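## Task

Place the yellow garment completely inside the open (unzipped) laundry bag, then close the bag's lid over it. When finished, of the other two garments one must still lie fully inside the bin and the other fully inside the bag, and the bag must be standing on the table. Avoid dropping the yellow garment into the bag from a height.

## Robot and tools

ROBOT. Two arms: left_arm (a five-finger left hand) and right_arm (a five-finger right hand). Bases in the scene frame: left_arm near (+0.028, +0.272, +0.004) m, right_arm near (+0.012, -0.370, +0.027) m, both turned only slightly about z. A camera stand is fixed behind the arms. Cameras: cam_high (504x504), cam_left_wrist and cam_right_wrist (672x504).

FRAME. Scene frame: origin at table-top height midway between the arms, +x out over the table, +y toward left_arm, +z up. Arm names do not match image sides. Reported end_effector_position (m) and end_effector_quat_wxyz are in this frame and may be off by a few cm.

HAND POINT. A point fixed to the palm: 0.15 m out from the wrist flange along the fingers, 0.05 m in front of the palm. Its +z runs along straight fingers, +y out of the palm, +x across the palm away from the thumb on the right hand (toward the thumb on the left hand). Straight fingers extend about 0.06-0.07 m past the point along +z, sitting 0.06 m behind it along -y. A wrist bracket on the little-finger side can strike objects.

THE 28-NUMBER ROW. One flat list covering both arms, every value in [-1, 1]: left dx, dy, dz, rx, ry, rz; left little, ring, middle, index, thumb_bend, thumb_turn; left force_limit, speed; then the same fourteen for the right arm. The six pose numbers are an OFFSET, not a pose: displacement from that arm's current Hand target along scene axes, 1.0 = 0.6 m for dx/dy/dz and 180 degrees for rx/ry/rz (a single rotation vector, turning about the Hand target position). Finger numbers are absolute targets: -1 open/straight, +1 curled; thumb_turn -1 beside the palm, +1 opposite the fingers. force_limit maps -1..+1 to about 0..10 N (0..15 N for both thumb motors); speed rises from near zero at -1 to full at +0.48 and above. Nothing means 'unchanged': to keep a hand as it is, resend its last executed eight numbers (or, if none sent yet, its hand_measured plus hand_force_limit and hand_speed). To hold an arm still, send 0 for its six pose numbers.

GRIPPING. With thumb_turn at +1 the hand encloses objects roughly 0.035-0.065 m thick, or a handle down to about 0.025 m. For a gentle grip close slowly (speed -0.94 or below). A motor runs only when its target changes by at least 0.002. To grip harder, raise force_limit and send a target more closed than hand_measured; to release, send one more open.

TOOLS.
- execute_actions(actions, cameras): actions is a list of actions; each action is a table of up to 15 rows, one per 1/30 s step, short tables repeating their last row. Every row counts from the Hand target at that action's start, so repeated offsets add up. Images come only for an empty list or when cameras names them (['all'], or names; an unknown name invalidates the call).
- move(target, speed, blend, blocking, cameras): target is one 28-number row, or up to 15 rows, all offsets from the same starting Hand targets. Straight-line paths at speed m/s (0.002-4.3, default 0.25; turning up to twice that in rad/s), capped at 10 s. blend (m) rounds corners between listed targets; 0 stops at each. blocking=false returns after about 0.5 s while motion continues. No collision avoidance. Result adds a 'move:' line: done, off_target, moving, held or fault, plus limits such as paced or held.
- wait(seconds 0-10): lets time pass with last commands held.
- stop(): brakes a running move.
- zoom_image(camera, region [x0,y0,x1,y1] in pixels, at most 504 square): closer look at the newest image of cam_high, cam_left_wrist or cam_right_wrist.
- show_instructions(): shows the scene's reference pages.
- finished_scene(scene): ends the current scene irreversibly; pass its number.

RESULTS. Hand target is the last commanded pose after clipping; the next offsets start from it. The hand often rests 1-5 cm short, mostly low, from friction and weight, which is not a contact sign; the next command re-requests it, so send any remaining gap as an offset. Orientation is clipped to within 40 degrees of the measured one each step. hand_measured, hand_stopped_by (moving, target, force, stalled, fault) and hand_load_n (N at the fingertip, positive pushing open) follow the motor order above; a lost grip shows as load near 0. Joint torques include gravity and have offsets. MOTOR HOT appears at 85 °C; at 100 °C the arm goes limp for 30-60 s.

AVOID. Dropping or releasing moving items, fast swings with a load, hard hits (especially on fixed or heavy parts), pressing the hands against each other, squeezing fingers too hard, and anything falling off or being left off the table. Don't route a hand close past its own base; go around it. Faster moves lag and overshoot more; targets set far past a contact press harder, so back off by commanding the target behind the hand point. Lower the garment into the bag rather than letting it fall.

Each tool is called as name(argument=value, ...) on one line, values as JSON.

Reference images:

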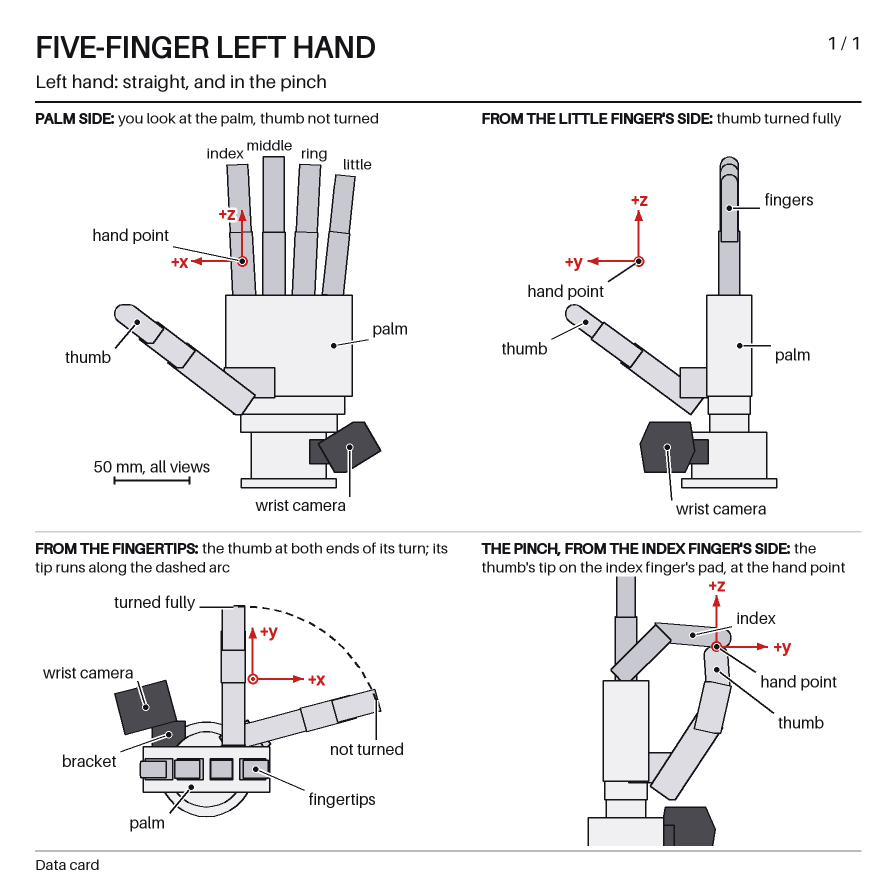

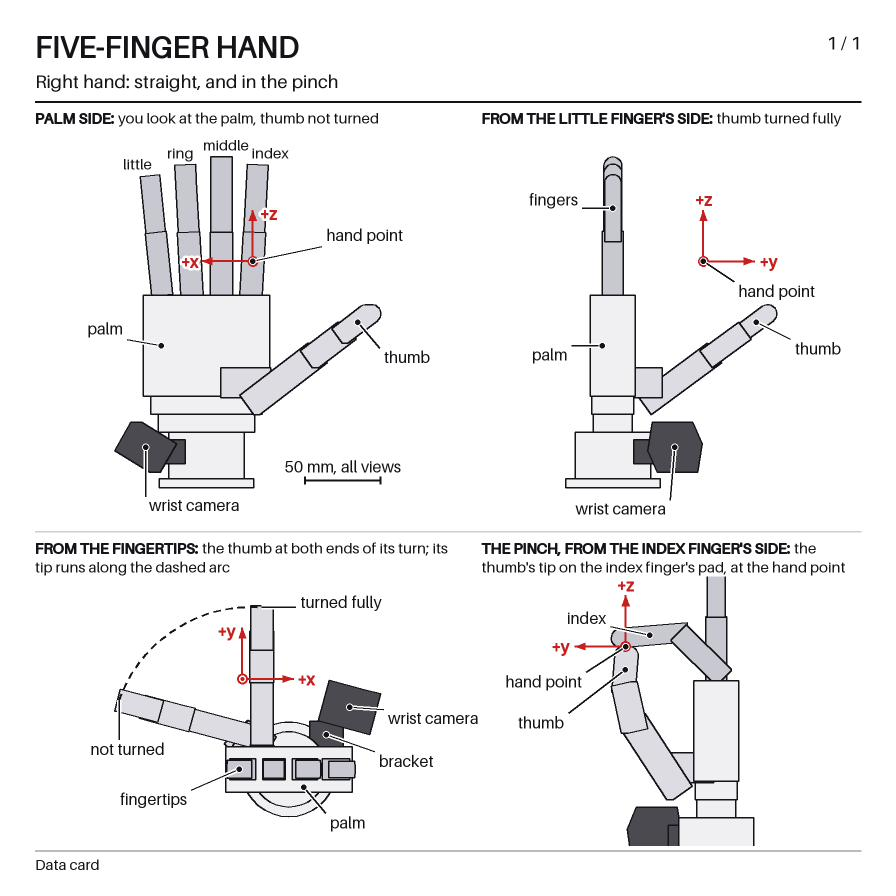

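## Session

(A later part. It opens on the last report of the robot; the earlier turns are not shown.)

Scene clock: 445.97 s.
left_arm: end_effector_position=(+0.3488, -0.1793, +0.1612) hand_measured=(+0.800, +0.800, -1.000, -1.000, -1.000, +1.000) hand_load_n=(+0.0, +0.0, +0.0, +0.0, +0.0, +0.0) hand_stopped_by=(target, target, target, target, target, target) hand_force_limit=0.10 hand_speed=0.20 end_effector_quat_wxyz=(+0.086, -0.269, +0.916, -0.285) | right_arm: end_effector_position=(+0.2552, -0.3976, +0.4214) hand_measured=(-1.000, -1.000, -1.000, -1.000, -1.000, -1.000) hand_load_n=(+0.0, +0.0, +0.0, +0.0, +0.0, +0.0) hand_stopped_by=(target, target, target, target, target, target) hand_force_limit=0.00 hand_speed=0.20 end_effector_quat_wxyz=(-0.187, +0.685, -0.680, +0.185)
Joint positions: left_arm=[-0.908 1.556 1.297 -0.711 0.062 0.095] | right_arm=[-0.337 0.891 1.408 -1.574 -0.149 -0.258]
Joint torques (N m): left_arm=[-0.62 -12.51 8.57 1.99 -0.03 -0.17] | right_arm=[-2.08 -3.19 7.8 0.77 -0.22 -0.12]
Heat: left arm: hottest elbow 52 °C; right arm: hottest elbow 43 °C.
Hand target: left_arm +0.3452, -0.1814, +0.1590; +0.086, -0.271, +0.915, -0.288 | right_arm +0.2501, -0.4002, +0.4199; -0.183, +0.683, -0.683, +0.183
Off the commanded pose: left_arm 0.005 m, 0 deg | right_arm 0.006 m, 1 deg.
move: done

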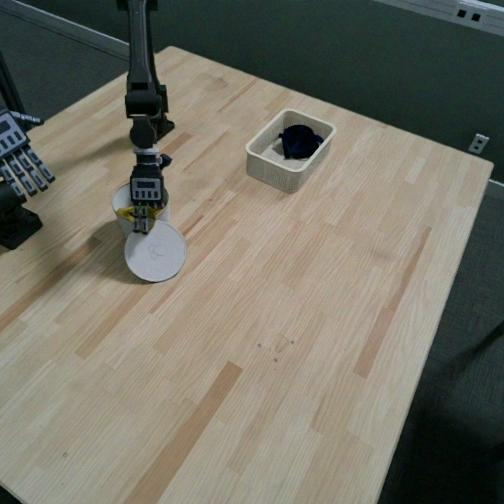

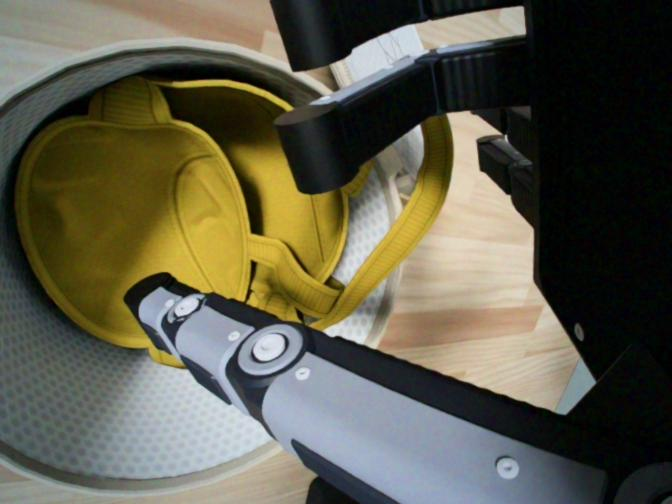

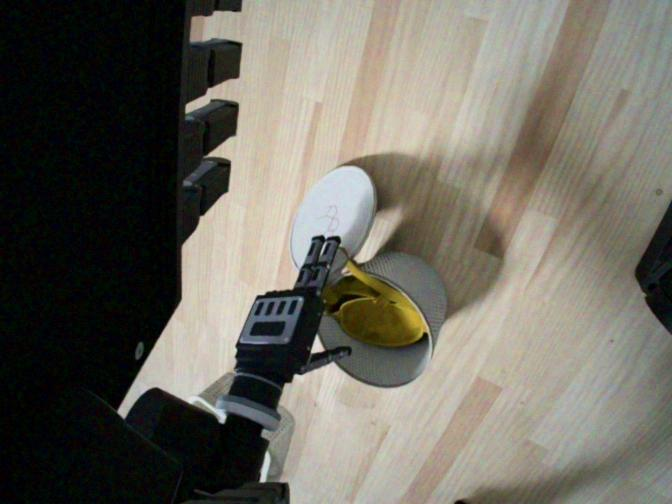

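move(target=[[-0.03,0.025,0.02,0,0,0,0.8,0.8,-1,-1,-1,1,0.1,0.2,0,0,0,0,0,0,-1,-1,-1,-1,-1,-1,0,0.2],[-0.062,0.055,0.02,0,0,0,0.8,0.8,-1,-1,-1,1,0.1,0.2,0,0,0,0,0,0,-1,-1,-1,-1,-1,-1,0,0.2]], speed=0.06, cameras=["cam_high","cam_left_wrist","cam_right_wrist"])

zoom_image(camera="cam_right_wrist", region=[180, 200, 480, 504])

Scene clock: 452.07 s.
left_arm: end_effector_position=(+0.3148, -0.1495, +0.1732) hand_measured=(+0.800, +0.800, -1.000, -1.000, -1.000, +1.000) hand_load_n=(+0.0, +0.0, +0.0, +0.0, +0.0, +0.0) hand_stopped_by=(target, target, target, target, target, target) hand_force_limit=0.10 hand_speed=0.20 end_effector_quat_wxyz=(+0.088, -0.269, +0.914, -0.291) | right_arm: end_effector_position=(+0.2552, -0.3976, +0.4214) hand_measured=(-1.000, -1.000, -1.000, -1.000, -1.000, -1.000) hand_load_n=(+0.0, -0.5, +0.0, +0.0, +0.0, +0.0) hand_stopped_by=(target, target, target, target, target, target) hand_force_limit=0.00 hand_speed=0.20 end_effector_quat_wxyz=(-0.187, +0.685, -0.680, +0.185)
Joint positions: left_arm=[-0.925 1.425 1.182 -0.711 0.051 0.08] | right_arm=[-0.337 0.891 1.408 -1.574 -0.149 -0.258]
Joint torques (N m): left_arm=[-0.85 -11.28 8.77 1.24 -0.02 -0.19] | right_arm=[-2.08 -3.19 7.82 0.76 -0.22 -0.12]
Heat: left arm: hottest elbow 51 °C; right arm: hottest elbow 43 °C.
Hand target: left_arm +0.3079, -0.1484, +0.1711; +0.086, -0.271, +0.914, -0.288 | right_arm +0.2501, -0.4002, +0.4199; -0.183, +0.683, -0.683, +0.183
Off the commanded pose: left_arm 0.007 m, 1 deg | right_arm 0.006 m, 1 deg.
move: done

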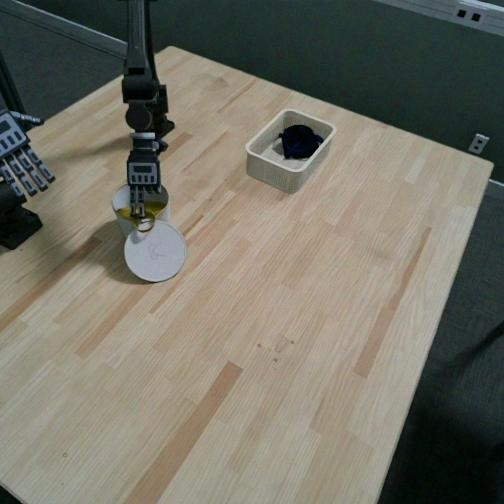

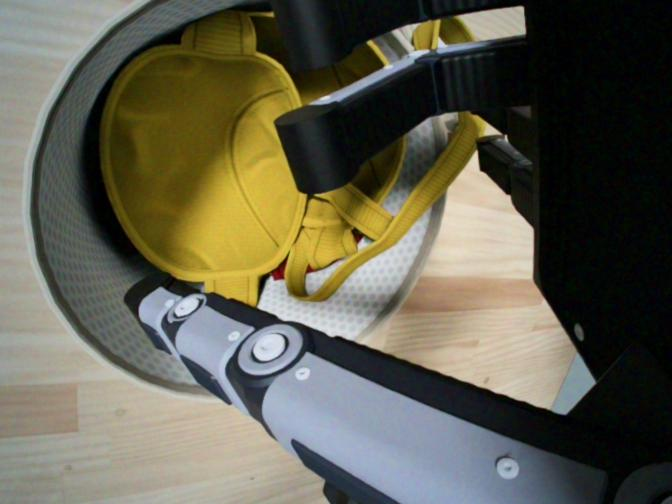

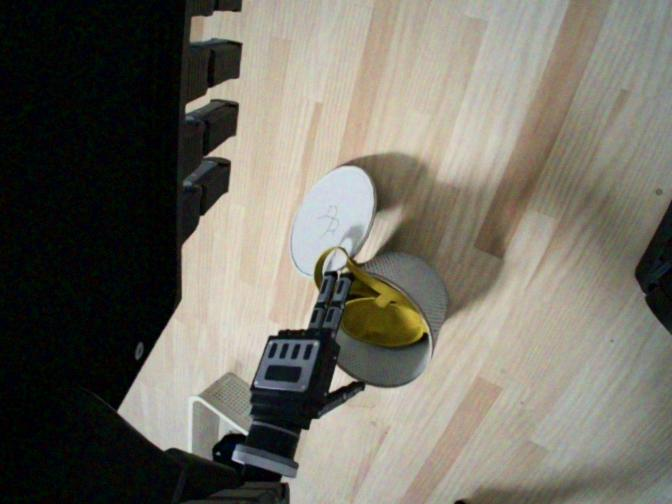

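Scaled by 1.658 from the camera's 672x504 image, which has a finer 960x720 frame.

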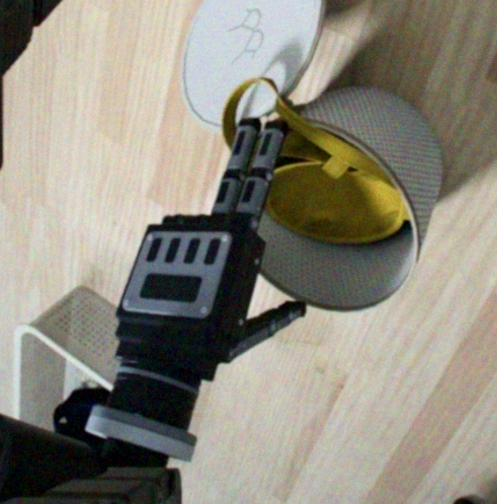

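zoom_image(camera="cam_high", region=[110, 180, 180, 250])

zoom_image(camera="cam_right_wrist", region=[290, 220, 390, 320])

Scaled by 7.200 from the camera's 504x504 image, which has a finer 720x720 frame.

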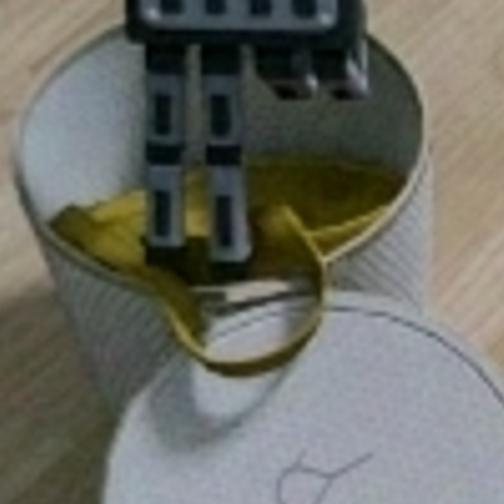

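Scaled by 5.040 from the camera's 672x504 image, which has a finer 960x720 frame.

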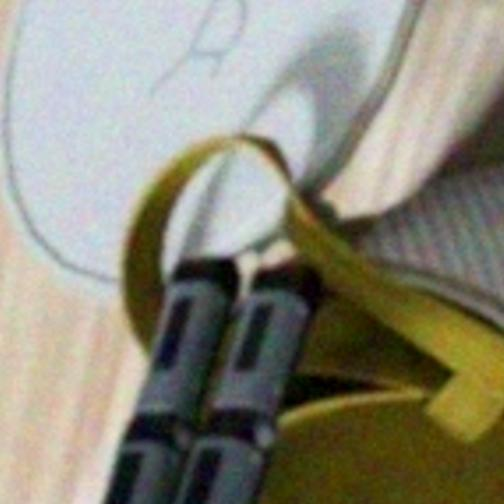

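move(target=[[0.01,-0.01,0.06,0,0,0,0.8,0.8,-1,-1,-1,1,0.1,0.2,0,0,0,0,0,0,-1,-1,-1,-1,-1,-1,0,0.2],[0.07,-0.0843,0.06,0,0,0,0.8,0.8,-1,-1,-1,1,0.1,0.2,0,0,0,0,0,0,-1,-1,-1,-1,-1,-1,0,0.2],[0.0668,-0.076,-0.0718,0,0,0,0.8,0.8,-1,-1,-1,1,0.1,0.2,0,0,0,0,0,0,-1,-1,-1,-1,-1,-1,0,0.2]], speed=0.12, blend=[0.01,0.01,0], cameras=["cam_high","cam_left_wrist","cam_right_wrist"])

zoom_image(camera="cam_high", region=[110, 180, 180, 250])

zoom_image(camera="cam_right_wrist", region=[290, 220, 390, 320])

Scene clock: 489.20 s.
left_arm: end_effector_position=(+0.3484, -0.1919, +0.1386) hand_measured=(+0.800, +0.800, -1.000, -1.000, -1.000, +1.000) hand_load_n=(+0.0, +0.0, +0.0, +0.0, +0.0, +0.0) hand_stopped_by=(target, target, target, target, target, target) hand_force_limit=0.10 hand_speed=0.20 end_effector_quat_wxyz=(+0.089, -0.269, +0.914, -0.291) | right_arm: end_effector_position=(+0.2552, -0.3976, +0.4214) hand_measured=(-1.000, -1.000, -1.000, -1.000, -1.000, -1.000) hand_load_n=(+0.0, +0.0, +0.0, +0.0, +0.0, +0.0) hand_stopped_by=(target, target, target, target, target, target) hand_force_limit=0.00 hand_speed=0.20 end_effector_quat_wxyz=(-0.187, +0.685, -0.680, +0.185)
Joint positions: left_arm=[-0.925 1.588 1.27 -0.636 0.05 0.08] | right_arm=[-0.337 0.891 1.408 -1.574 -0.149 -0.258]
Joint torques (N m): left_arm=[-0.21 -11.28 8.77 1.96 0.15 -0.12] | right_arm=[-2.08 -3.19 7.82 0.77 -0.22 -0.11]
Motor temperatures (°C): left_arm=[29 33 48 30 28 27] | right_arm=[31 36 43 27 28 29]
Heat: left arm: hottest elbow 48 °C; right arm: hottest elbow 43 °C.
Hand target: left_arm +0.3481, -0.1940, +0.1280; +0.086, -0.271, +0.914, -0.288 | right_arm +0.2501, -0.4002, +0.4199; -0.183, +0.683, -0.683, +0.183
Off the commanded pose: left_arm 0.011 m, 1 deg | right_arm 0.006 m, 1 deg.
move: off_target (left_arm)

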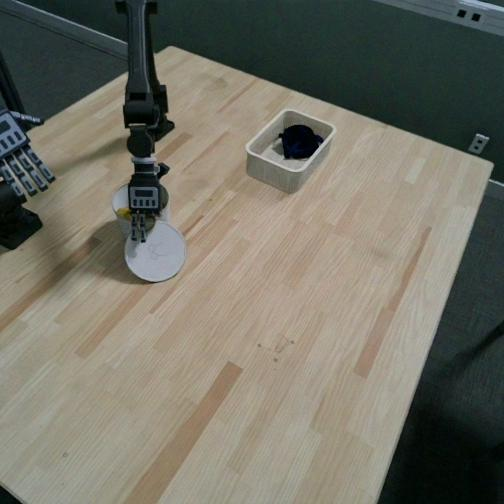

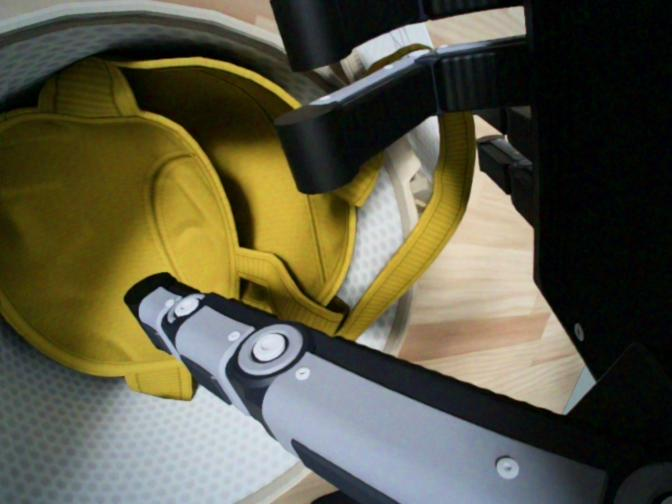

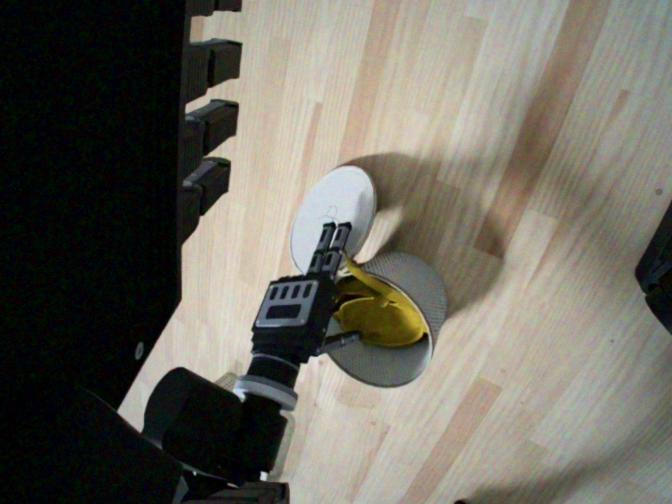

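Scaled by 7.200 from the camera's 504x504 image, which has a finer 720x720 frame.

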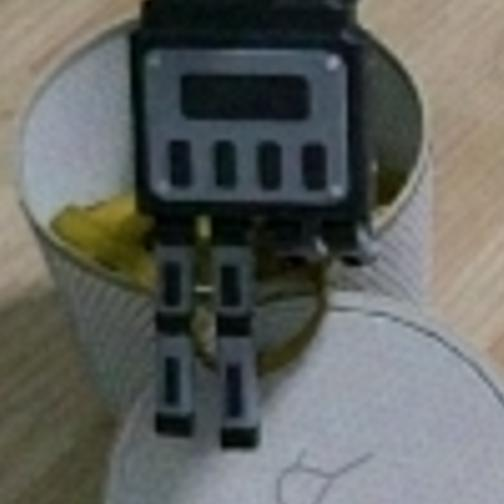

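Scaled by 5.040 from the camera's 672x504 image, which has a finer 960x720 frame.

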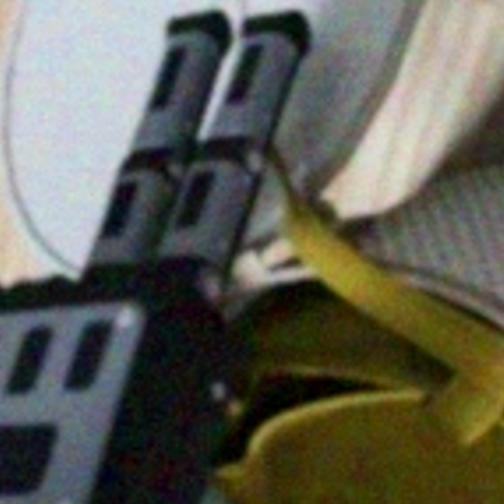

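execute_actions(actions=[])

Scene clock: 504.33 s.
left_arm: end_effector_position=(+0.3484, -0.1919, +0.1386) hand_measured=(+0.800, +0.800, -1.000, -1.000, -1.000, +1.000) hand_load_n=(+0.0, +0.0, +0.0, +0.0, -0.5, +0.0) hand_stopped_by=(target, target, target, target, target, target) hand_force_limit=0.10 hand_speed=0.20 end_effector_quat_wxyz=(+0.089, -0.269, +0.914, -0.291) | right_arm: end_effector_position=(+0.2552, -0.3976, +0.4214) hand_measured=(-1.000, -1.000, -1.000, -1.000, -1.000, -1.000) hand_load_n=(+0.0, +0.0, +0.0, +0.0, +0.0, +0.0) hand_stopped_by=(target, target, target, target, target, target) hand_force_limit=0.00 hand_speed=0.20 end_effector_quat_wxyz=(-0.187, +0.685, -0.680, +0.185)
Joint positions: left_arm=[-0.925 1.588 1.27 -0.636 0.05 0.08] | right_arm=[-0.337 0.891 1.408 -1.574 -0.149 -0.258]
Joint velocities: within noise
Joint torques (N m): left_arm=[-0.09 -11.22 8.75 2.03 0.13 -0.11] | right_arm=[-2.08 -3.19 7.8 0.76 -0.22 -0.12]
Motor temperatures (°C): left_arm=[29 33 48 31 27 27] | right_arm=[31 36 43 27 28 29]
Heat: left arm: hottest elbow 48 °C; right arm: hottest elbow 43 °C.
Hand target: left_arm +0.3481, -0.1940, +0.1280; +0.086, -0.271, +0.914, -0.288 | right_arm +0.2501, -0.4002, +0.4199; -0.183, +0.683, -0.683, +0.183
Off the commanded pose: left_arm 0.011 m, 1 deg | right_arm 0.006 m, 1 deg.

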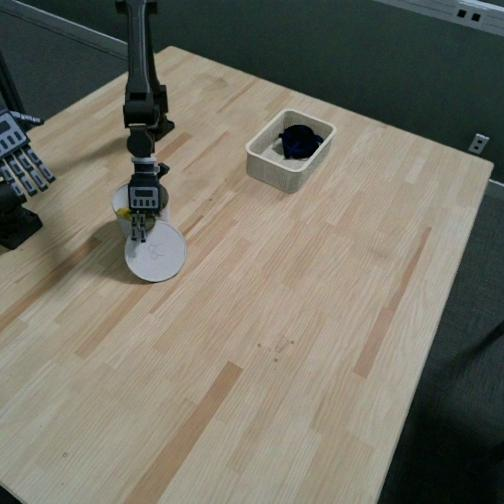

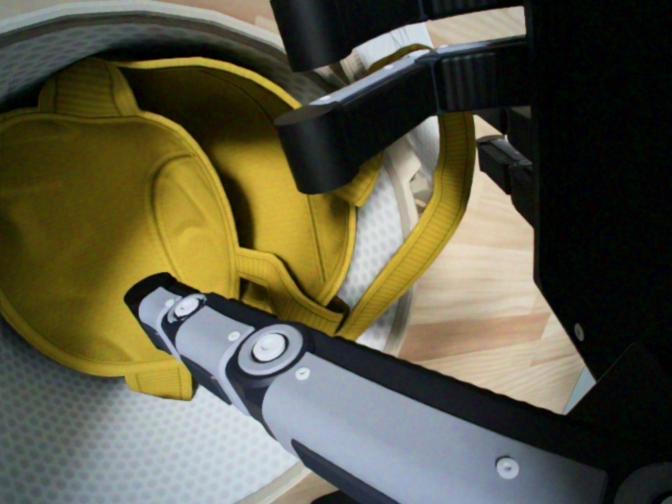

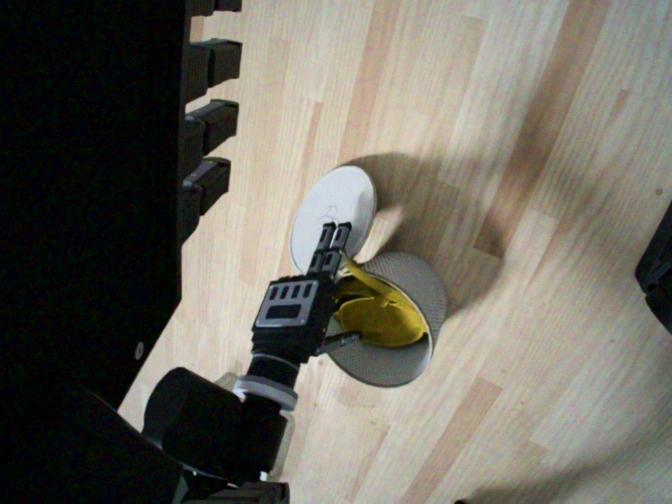

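zoom_image(camera="cam_right_wrist", region=[280, 160, 460, 300])

zoom_image(camera="cam_left_wrist", region=[270, 0, 570, 250])

Scaled by 2.800 from the camera's 672x504 image, which has a finer 960x720 frame.

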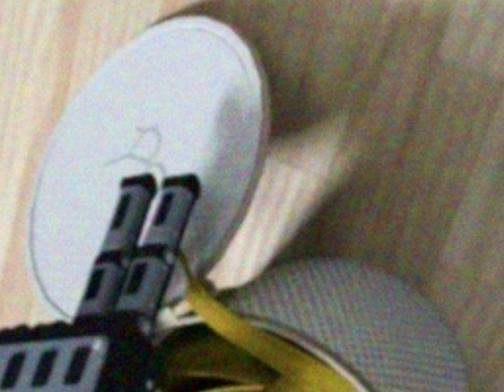

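Scaled by 1.680 from the camera's 672x504 image, which has a finer 960x720 frame.

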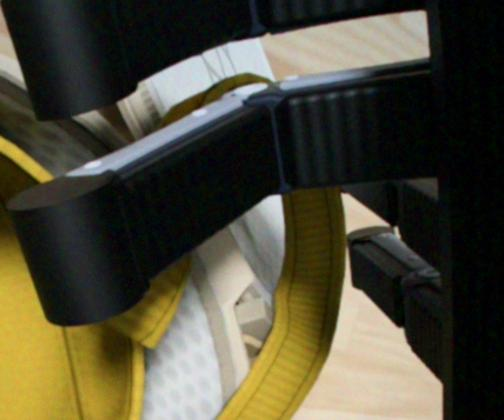

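move(target=[-0.065,0.0583,0.0683,0,0,0,0.8,0.8,-1,-1,-1,1,0.1,0.2,0,0,0,0,0,0,-1,-1,-1,-1,-1,-1,0,0.2], speed=0.06, cameras=["cam_left_wrist","cam_right_wrist"])

Scene clock: 517.37 s.
left_arm: end_effector_position=(+0.3174, -0.1621, +0.1728) hand_measured=(+0.800, +0.800, -1.000, -1.000, -1.000, +1.000) hand_load_n=(+0.0, +0.5, +0.0, +0.0, +0.0, +0.0) hand_stopped_by=(target, target, target, target, target, target) hand_force_limit=0.10 hand_speed=0.20 end_effector_quat_wxyz=(+0.090, -0.268, +0.912, -0.296) | right_arm: end_effector_position=(+0.2552, -0.3976, +0.4214) hand_measured=(-1.000, -1.000, -1.000, -1.000, -1.000, -1.000) hand_load_n=(-0.5, +0.0, +0.0, +0.0, +0.0, -0.5) hand_stopped_by=(target, target, target, target, target, target) hand_force_limit=0.00 hand_speed=0.20 end_effector_quat_wxyz=(-0.187, +0.685, -0.680, +0.185)
Joint positions: left_arm=[-0.937 1.45 1.204 -0.698 0.044 0.07] | right_arm=[-0.337 0.891 1.408 -1.574 -0.149 -0.258]
Joint torques (N m): left_arm=[-0.5 -11.34 8.61 1.06 0 -0.18] | right_arm=[-2.08 -3.19 7.82 0.77 -0.22 -0.12]
Heat: left arm: hottest elbow 49 °C; right arm: hottest elbow 43 °C.
Hand target: left_arm +0.3090, -0.1592, +0.1690; +0.086, -0.271, +0.915, -0.288 | right_arm +0.2501, -0.4002, +0.4199; -0.183, +0.683, -0.683, +0.183
Off the commanded pose: left_arm 0.010 m, 1 deg | right_arm 0.006 m, 1 deg.
move: done
Images, in order (width x height): cam_left_wrist 672x504, cam_right_wrist 672x504.

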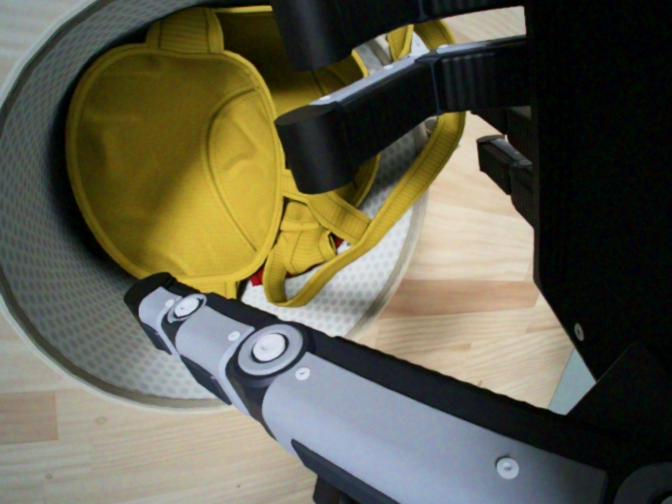

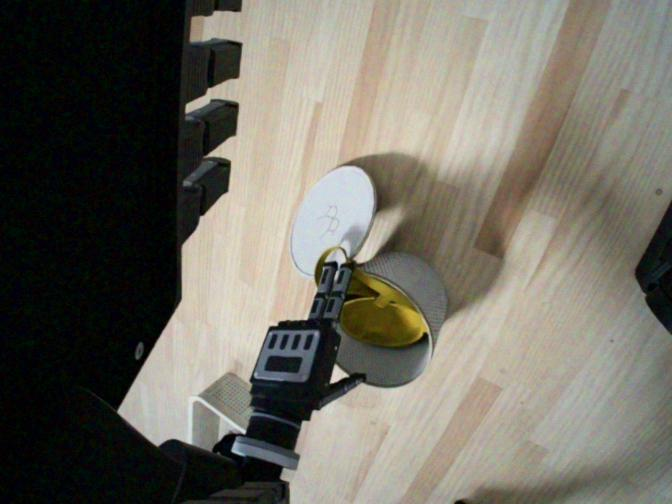

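zoom_image(camera="cam_right_wrist", region=[280, 160, 460, 300])

zoom_image(camera="cam_left_wrist", region=[270, 0, 570, 250])

Scaled by 2.800 from the camera's 672x504 image, which has a finer 960x720 frame.

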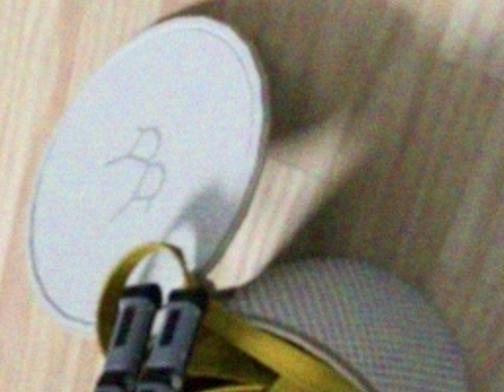

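Scaled by 1.680 from the camera's 672x504 image, which has a finer 960x720 frame.

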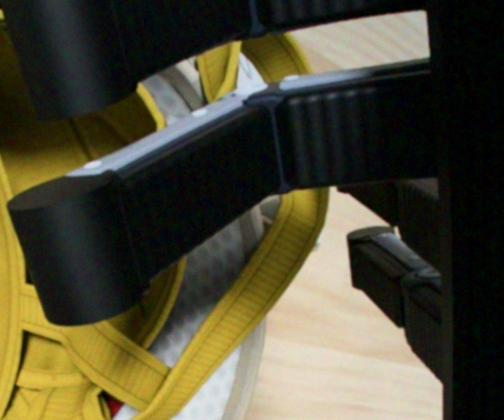

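move(target=[[0,0,0.077,0,0,0,0.8,0.8,-0.2,-0.2,-1,-1,0.1,0.2,0,0,0,0,0,0,-1,-1,-1,-1,-1,-1,0,0.2],[0.1243,-0.1472,0.077,0,0,0,0.8,0.8,-0.2,-0.2,-1,-1,0.1,0.2,0,0,0,0,0,0,-1,-1,-1,-1,-1,-1,0,0.2],[0.1243,-0.1472,-0.053,0,0,0,0.8,0.8,-0.2,-0.2,-1,-1,0.1,0.2,0,0,0,0,0,0,-1,-1,-1,-1,-1,-1,0,0.2]], speed=0.1, cameras=["cam_left_wrist","cam_right_wrist"])

zoom_image(camera="cam_right_wrist", region=[280, 160, 460, 300])

zoom_image(camera="cam_left_wrist", region=[270, 0, 570, 250])

Scene clock: 547.03 s.
left_arm: end_effector_position=(+0.3819, -0.2461, +0.1503) hand_measured=(+0.800, +0.800, -0.200, -0.200, -1.000, -1.000) hand_load_n=(+0.0, +0.0, +0.0, +0.0, +0.0, -0.5) hand_stopped_by=(target, target, target, target, target, target) hand_force_limit=0.10 hand_speed=0.20 end_effector_quat_wxyz=(+0.089, -0.270, +0.913, -0.292) | right_arm: end_effector_position=(+0.2552, -0.3976, +0.4214) hand_measured=(-1.000, -1.000, -1.000, -1.000, -1.000, -1.000) hand_load_n=(+0.0, +0.0, +0.0, +0.0, +0.0, +0.0) hand_stopped_by=(target, target, target, target, target, target) hand_force_limit=0.00 hand_speed=0.20 end_effector_quat_wxyz=(-0.187, +0.685, -0.680, +0.185)
Joint positions: left_arm=[-0.937 1.737 1.491 -0.706 0.043 0.067] | right_arm=[-0.337 0.891 1.408 -1.574 -0.149 -0.258]
Joint torques (N m): left_arm=[0.21 -13.68 8.96 2.09 0.23 -0.07] | right_arm=[-2.08 -3.19 7.8 0.76 -0.22 -0.12]
Heat: left arm: hottest elbow 48 °C; right arm: hottest elbow 43 °C.
Hand target: left_arm +0.3836, -0.2474, +0.1370; +0.086, -0.271, +0.915, -0.288 | right_arm +0.2501, -0.4002, +0.4199; -0.183, +0.683, -0.683, +0.183
Off the commanded pose: left_arm 0.013 m, 1 deg | right_arm 0.006 m, 1 deg.
move: off_target (left_arm)
Images, in order (width x height): cam_left_wrist 672x504, cam_right_wrist 672x504.

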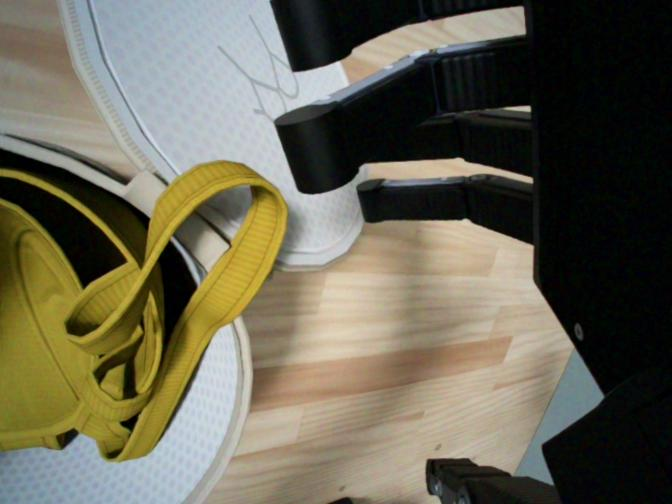

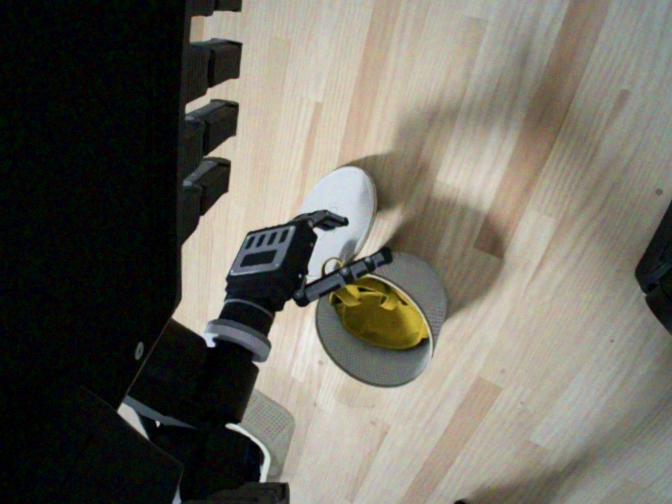

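Scaled by 2.800 from the camera's 672x504 image, which has a finer 960x720 frame.

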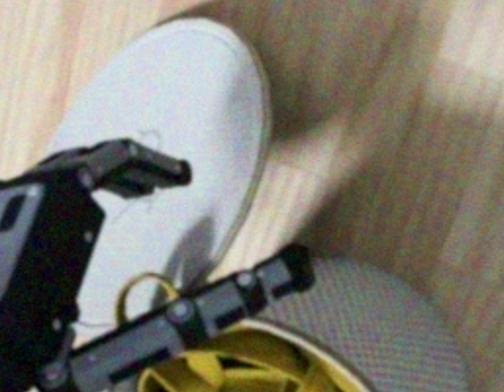

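Scaled by 1.680 from the camera's 672x504 image, which has a finer 960x720 frame.

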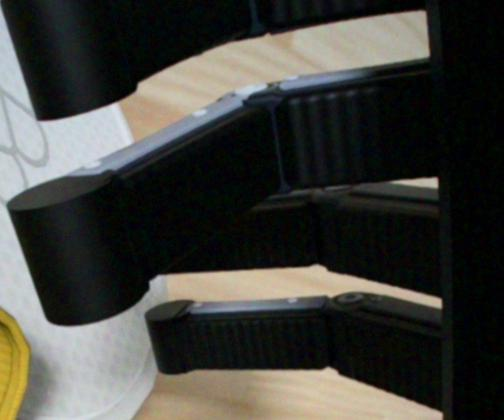

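move(target=[0.021,0.0203,0,0,0,0,0.8,0.8,-0.05,-0.05,-1,-1,0.1,0.2,0,0,0,0,0,0,-1,-1,-1,-1,-1,-1,0,0.2], speed=0.1, cameras=["cam_left_wrist","cam_right_wrist"])

zoom_image(camera="cam_right_wrist", region=[280, 160, 460, 300])

Scene clock: 572.70 s.
left_arm: end_effector_position=(+0.3936, -0.2376, +0.1506) hand_measured=(+0.800, +0.800, -0.050, -0.050, -1.000, -1.000) hand_load_n=(+0.0, +0.0, +0.0, +0.0, +0.0, -0.5) hand_stopped_by=(target, target, target, target, target, target) hand_force_limit=0.10 hand_speed=0.20 end_effector_quat_wxyz=(+0.088, -0.273, +0.912, -0.293) | right_arm: end_effector_position=(+0.2552, -0.3976, +0.4214) hand_measured=(-1.000, -1.000, -1.000, -1.000, -1.000, -1.000) hand_load_n=(+0.0, +0.0, +0.0, +0.0, -0.5, +0.0) hand_stopped_by=(target, target, target, target, target, target) hand_force_limit=0.00 hand_speed=0.20 end_effector_quat_wxyz=(-0.187, +0.685, -0.680, +0.185)
Joint positions: left_arm=[-0.911 1.737 1.491 -0.705 0.059 0.082] | right_arm=[-0.337 0.891 1.408 -1.574 -0.149 -0.258]
Joint torques (N m): left_arm=[0.5 -14.04 8.5 2.02 0.32 0.06] | right_arm=[-2.08 -3.19 7.8 0.76 -0.22 -0.11]
Heat: left arm: hottest elbow 47 °C; right arm: hottest elbow 43 °C.
Hand target: left_arm +0.3961, -0.2353, +0.1370; +0.086, -0.271, +0.915, -0.288 | right_arm +0.2501, -0.4002, +0.4199; -0.183, +0.683, -0.683, +0.183
Off the commanded pose: left_arm 0.014 m, 1 deg | right_arm 0.006 m, 1 deg.
move: off_target (left_arm)
Images, in order (width x height): cam_left_wrist 672x504, cam_right_wrist 672x504.

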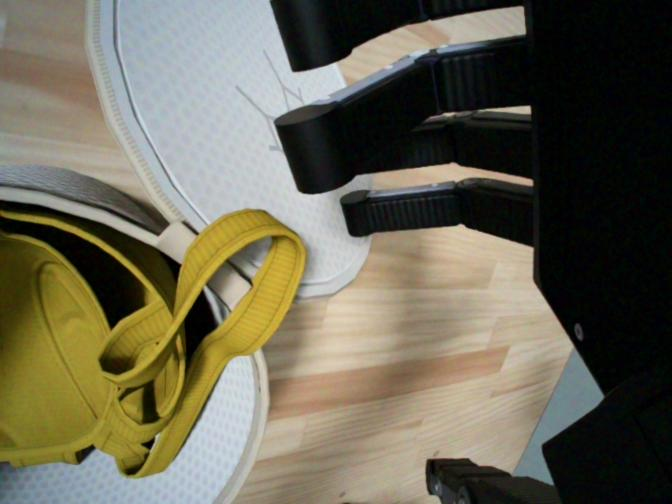

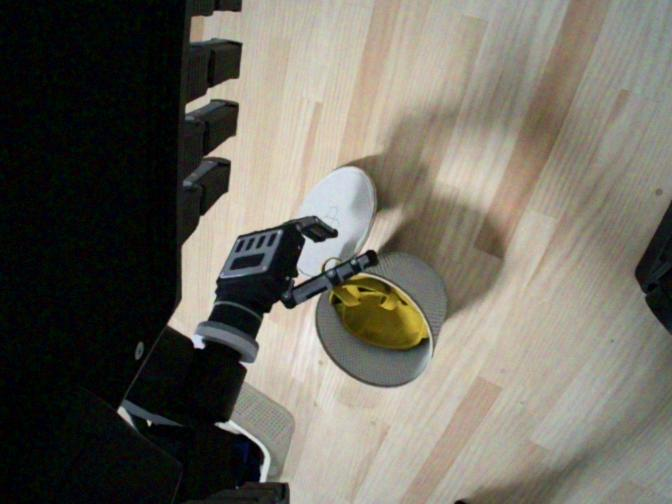

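Scaled by 2.800 from the camera's 672x504 image, which has a finer 960x720 frame.

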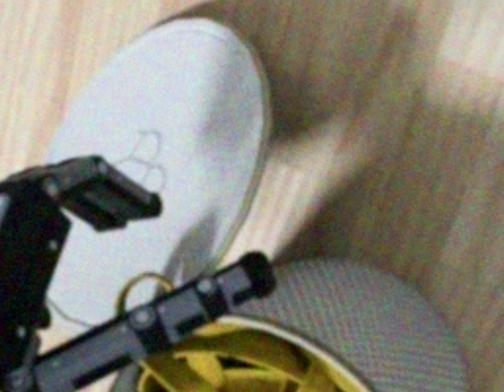

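move(target=[-0.0348,0.036,0.006,0,0,0,0.8,0.8,-0.05,-0.05,-1,-1,0.1,0.2,0,0,0,0,0,0,-1,-1,-1,-1,-1,-1,0,0.2], speed=0.06, cameras=["cam_left_wrist","cam_right_wrist"])

zoom_image(camera="cam_right_wrist", region=[280, 160, 460, 300])

Scene clock: 599.60 s.
left_arm: end_effector_position=(+0.3751, -0.2148, +0.1426) hand_measured=(+0.800, +0.800, -0.050, -0.050, -1.000, -1.000) hand_load_n=(+0.0, +0.0, +0.0, +0.0, +0.0, -0.5) hand_stopped_by=(target, target, target, target, target, target) hand_force_limit=0.10 hand_speed=0.20 end_effector_quat_wxyz=(+0.084, -0.274, +0.915, -0.285) | right_arm: end_effector_position=(+0.2552, -0.3976, +0.4214) hand_measured=(-1.000, -1.000, -1.000, -1.000, -1.000, -1.000) hand_load_n=(+0.0, +0.0, +0.0, +0.0, +0.0, -0.5) hand_stopped_by=(target, target, target, target, target, target) hand_force_limit=0.00 hand_speed=0.20 end_effector_quat_wxyz=(-0.187, +0.685, -0.680, +0.185)
Joint positions: left_arm=[-0.911 1.679 1.398 -0.689 0.059 0.082] | right_arm=[-0.337 0.891 1.408 -1.574 -0.149 -0.258]
Joint torques (N m): left_arm=[-0.03 -14.15 8.61 1.94 0.21 -0.01] | right_arm=[-2.08 -3.19 7.8 0.77 -0.22 -0.12]
Heat: left arm: hottest elbow 46 °C; right arm: hottest elbow 43 °C.
Hand target: left_arm +0.3753, -0.2138, +0.1408; +0.086, -0.271, +0.914, -0.288 | right_arm +0.2501, -0.4002, +0.4199; -0.183, +0.683, -0.683, +0.183
Off the commanded pose: left_arm 0.002 m, 1 deg | right_arm 0.006 m, 1 deg.
move: done
Images, in order (width x height): cam_left_wrist 672x504, cam_right_wrist 672x504.

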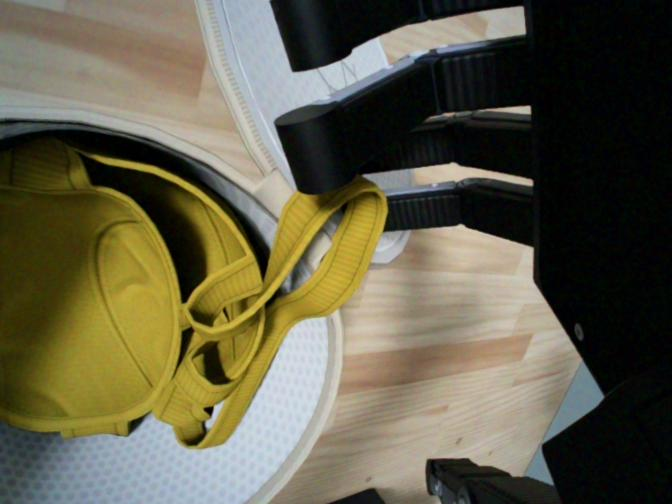

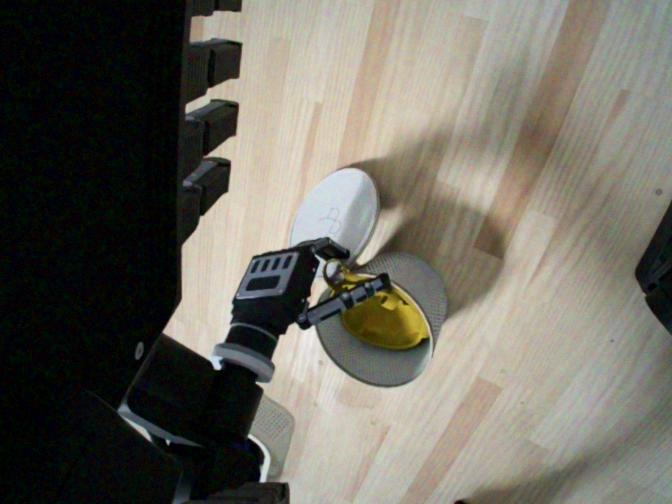

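Scaled by 2.800 from the camera's 672x504 image, which has a finer 960x720 frame.

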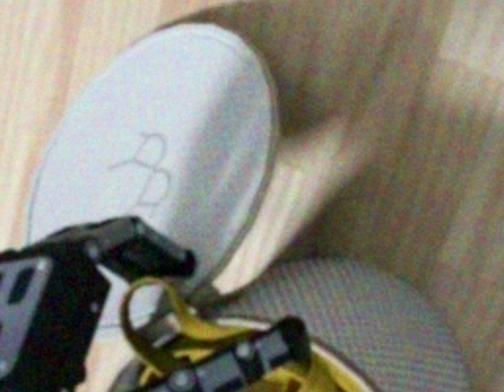

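move(target=[-0.0348,0.036,0.05,0,0,0,0.8,0.8,-0.05,-0.05,-1,-1,0.1,0.2,0,0,0,0,0,0,-1,-1,-1,-1,-1,-1,0,0.2], speed=0.06, cameras=["cam_left_wrist","cam_right_wrist"])

zoom_image(camera="cam_right_wrist", region=[280, 160, 460, 300])

Scene clock: 608.83 s.
left_arm: end_effector_position=(+0.3601, -0.1963, +0.1734) hand_measured=(+0.800, +0.800, -0.050, -0.050, -1.000, -1.000) hand_load_n=(+0.0, +0.0, +0.0, +0.0, -0.5, +0.0) hand_stopped_by=(target, target, target, target, target, target) hand_force_limit=0.10 hand_speed=0.20 end_effector_quat_wxyz=(+0.088, -0.273, +0.912, -0.295) | right_arm: end_effector_position=(+0.2552, -0.3976, +0.4214) hand_measured=(-1.000, -1.000, -1.000, -1.000, -1.000, -1.000) hand_load_n=(+0.0, +0.0, -0.5, +0.0, +0.0, +0.0) hand_stopped_by=(target, target, target, target, target, target) hand_force_limit=0.00 hand_speed=0.20 end_effector_quat_wxyz=(-0.187, +0.685, -0.680, +0.185)
Joint positions: left_arm=[-0.911 1.586 1.36 -0.721 0.059 0.082] | right_arm=[-0.337 0.891 1.408 -1.574 -0.149 -0.258]
Joint torques (N m): left_arm=[-0.26 -13.68 8.65 1.11 0.12 -0.08] | right_arm=[-2.08 -3.19 7.82 0.76 -0.22 -0.12]
Heat: left arm: hottest elbow 47 °C; right arm: hottest elbow 43 °C.
Hand target: left_arm +0.3544, -0.1921, +0.1707; +0.086, -0.271, +0.915, -0.288 | right_arm +0.2501, -0.4002, +0.4199; -0.183, +0.683, -0.683, +0.183
Off the commanded pose: left_arm 0.007 m, 1 deg | right_arm 0.006 m, 1 deg.
move: done
Images, in order (width x height): cam_left_wrist 672x504, cam_right_wrist 672x504.

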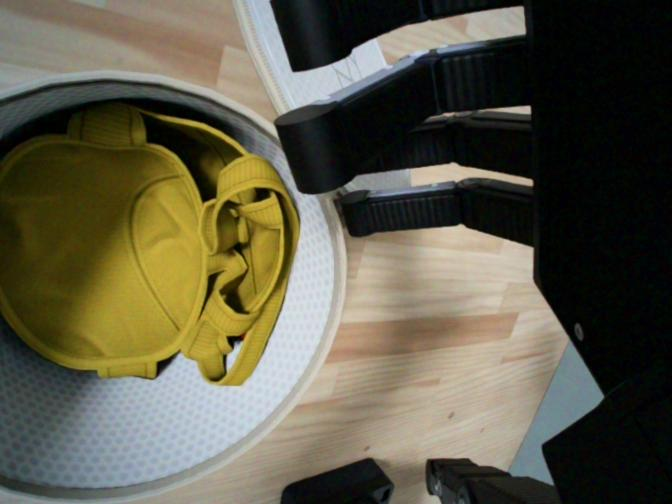

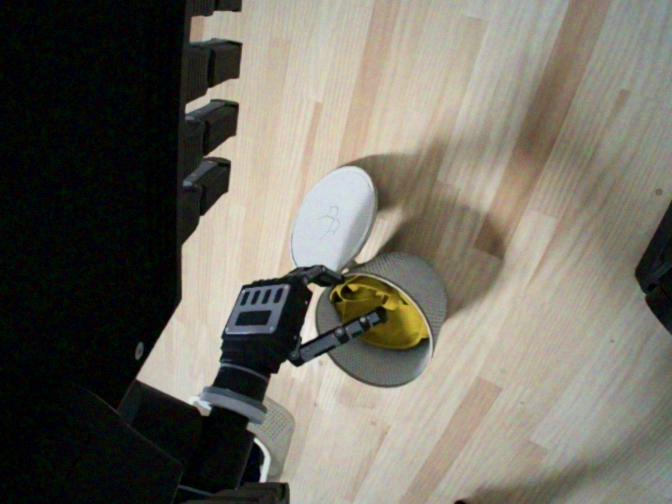

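Scaled by 2.800 from the camera's 672x504 image, which has a finer 960x720 frame.

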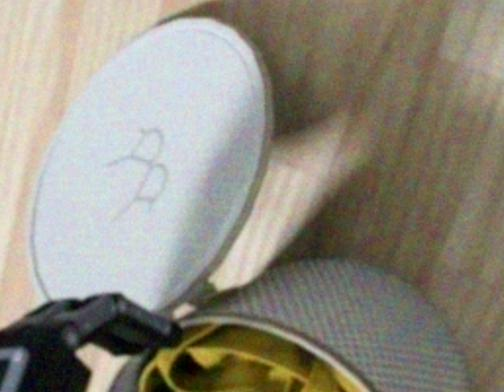

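move(target=[0.03,-0.03,0.15,0,0,0,0.8,0.8,-1,-1,-1,-1,0.1,0.4,0,0,0,0,0,0,-1,-1,-1,-1,-1,-1,0,0.2], speed=0.15, cameras=["cam_left_wrist","cam_right_wrist","cam_high"])

zoom_image(camera="cam_left_wrist", region=[80, 80, 480, 480])

Scene clock: 616.33 s.
left_arm: end_effector_position=(+0.3635, -0.2005, +0.2491) hand_measured=(+0.800, +0.800, -1.000, -1.000, -1.000, -1.000) hand_load_n=(+0.0, +0.0, +0.0, +0.0, +0.0, +0.0) hand_stopped_by=(target, target, target, target, target, target) hand_force_limit=0.10 hand_speed=0.40 end_effector_quat_wxyz=(+0.082, -0.275, +0.916, -0.280) | right_arm: end_effector_position=(+0.2552, -0.3976, +0.4214) hand_measured=(-1.000, -1.000, -1.000, -1.000, -1.000, -1.000) hand_load_n=(+0.0, +0.0, +0.0, +0.0, +0.0, +0.0) hand_stopped_by=(target, target, target, target, target, target) hand_force_limit=0.00 hand_speed=0.20 end_effector_quat_wxyz=(-0.187, +0.685, -0.680, +0.185)
Joint positions: left_arm=[-0.911 1.597 1.582 -0.965 0.059 0.082] | right_arm=[-0.337 0.891 1.408 -1.574 -0.149 -0.258]
Joint torques (N m): left_arm=[0.15 -11.46 14.42 1.02 0.23 -0.02] | right_arm=[-2.02 -3.19 7.82 0.77 -0.22 -0.12]
Heat: left arm: hottest elbow 47 °C; right arm: hottest elbow 43 °C.
Hand target: left_arm +0.3723, -0.2101, +0.2608; +0.086, -0.271, +0.915, -0.288 | right_arm +0.2501, -0.4002, +0.4199; -0.183, +0.683, -0.683, +0.183
Off the commanded pose: left_arm 0.017 m, 1 deg | right_arm 0.006 m, 1 deg.
move: off_target (left_arm)

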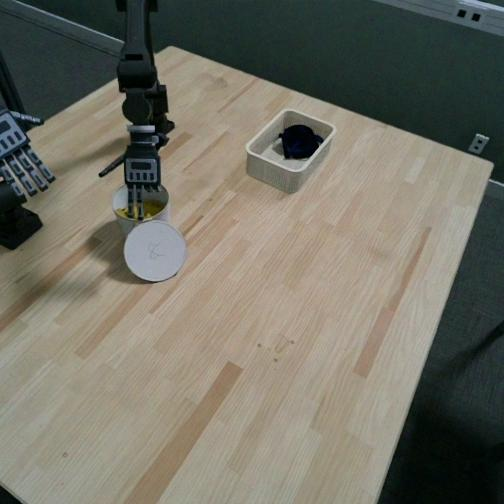

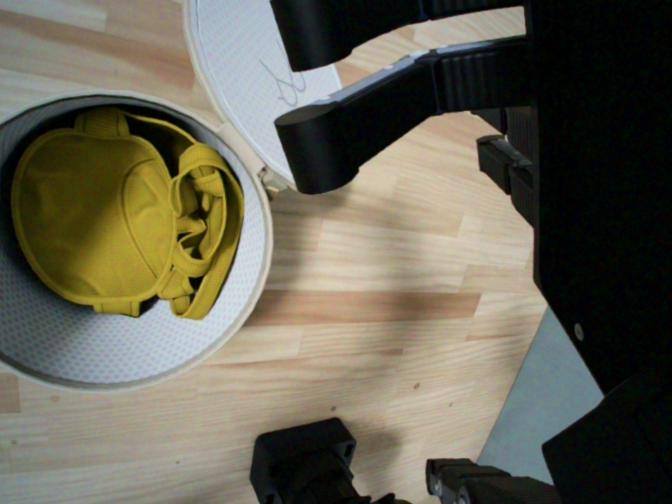

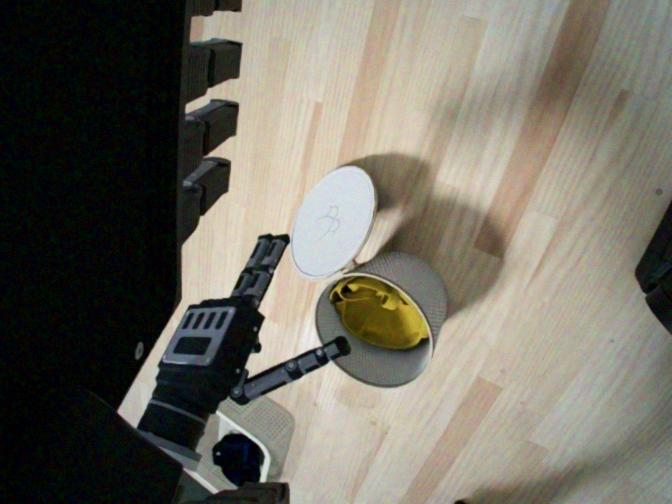

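Scaled by 1.260 from the camera's 672x504 image, which has a finer 960x720 frame.

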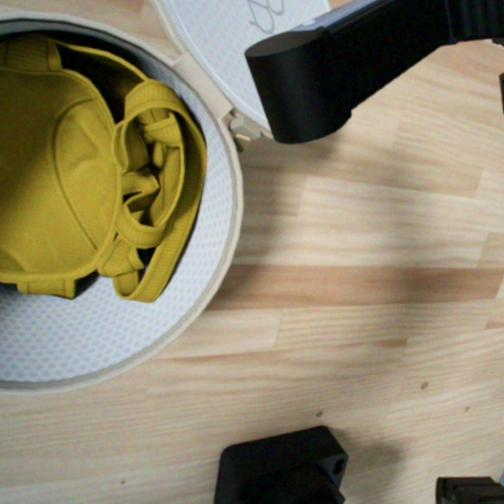

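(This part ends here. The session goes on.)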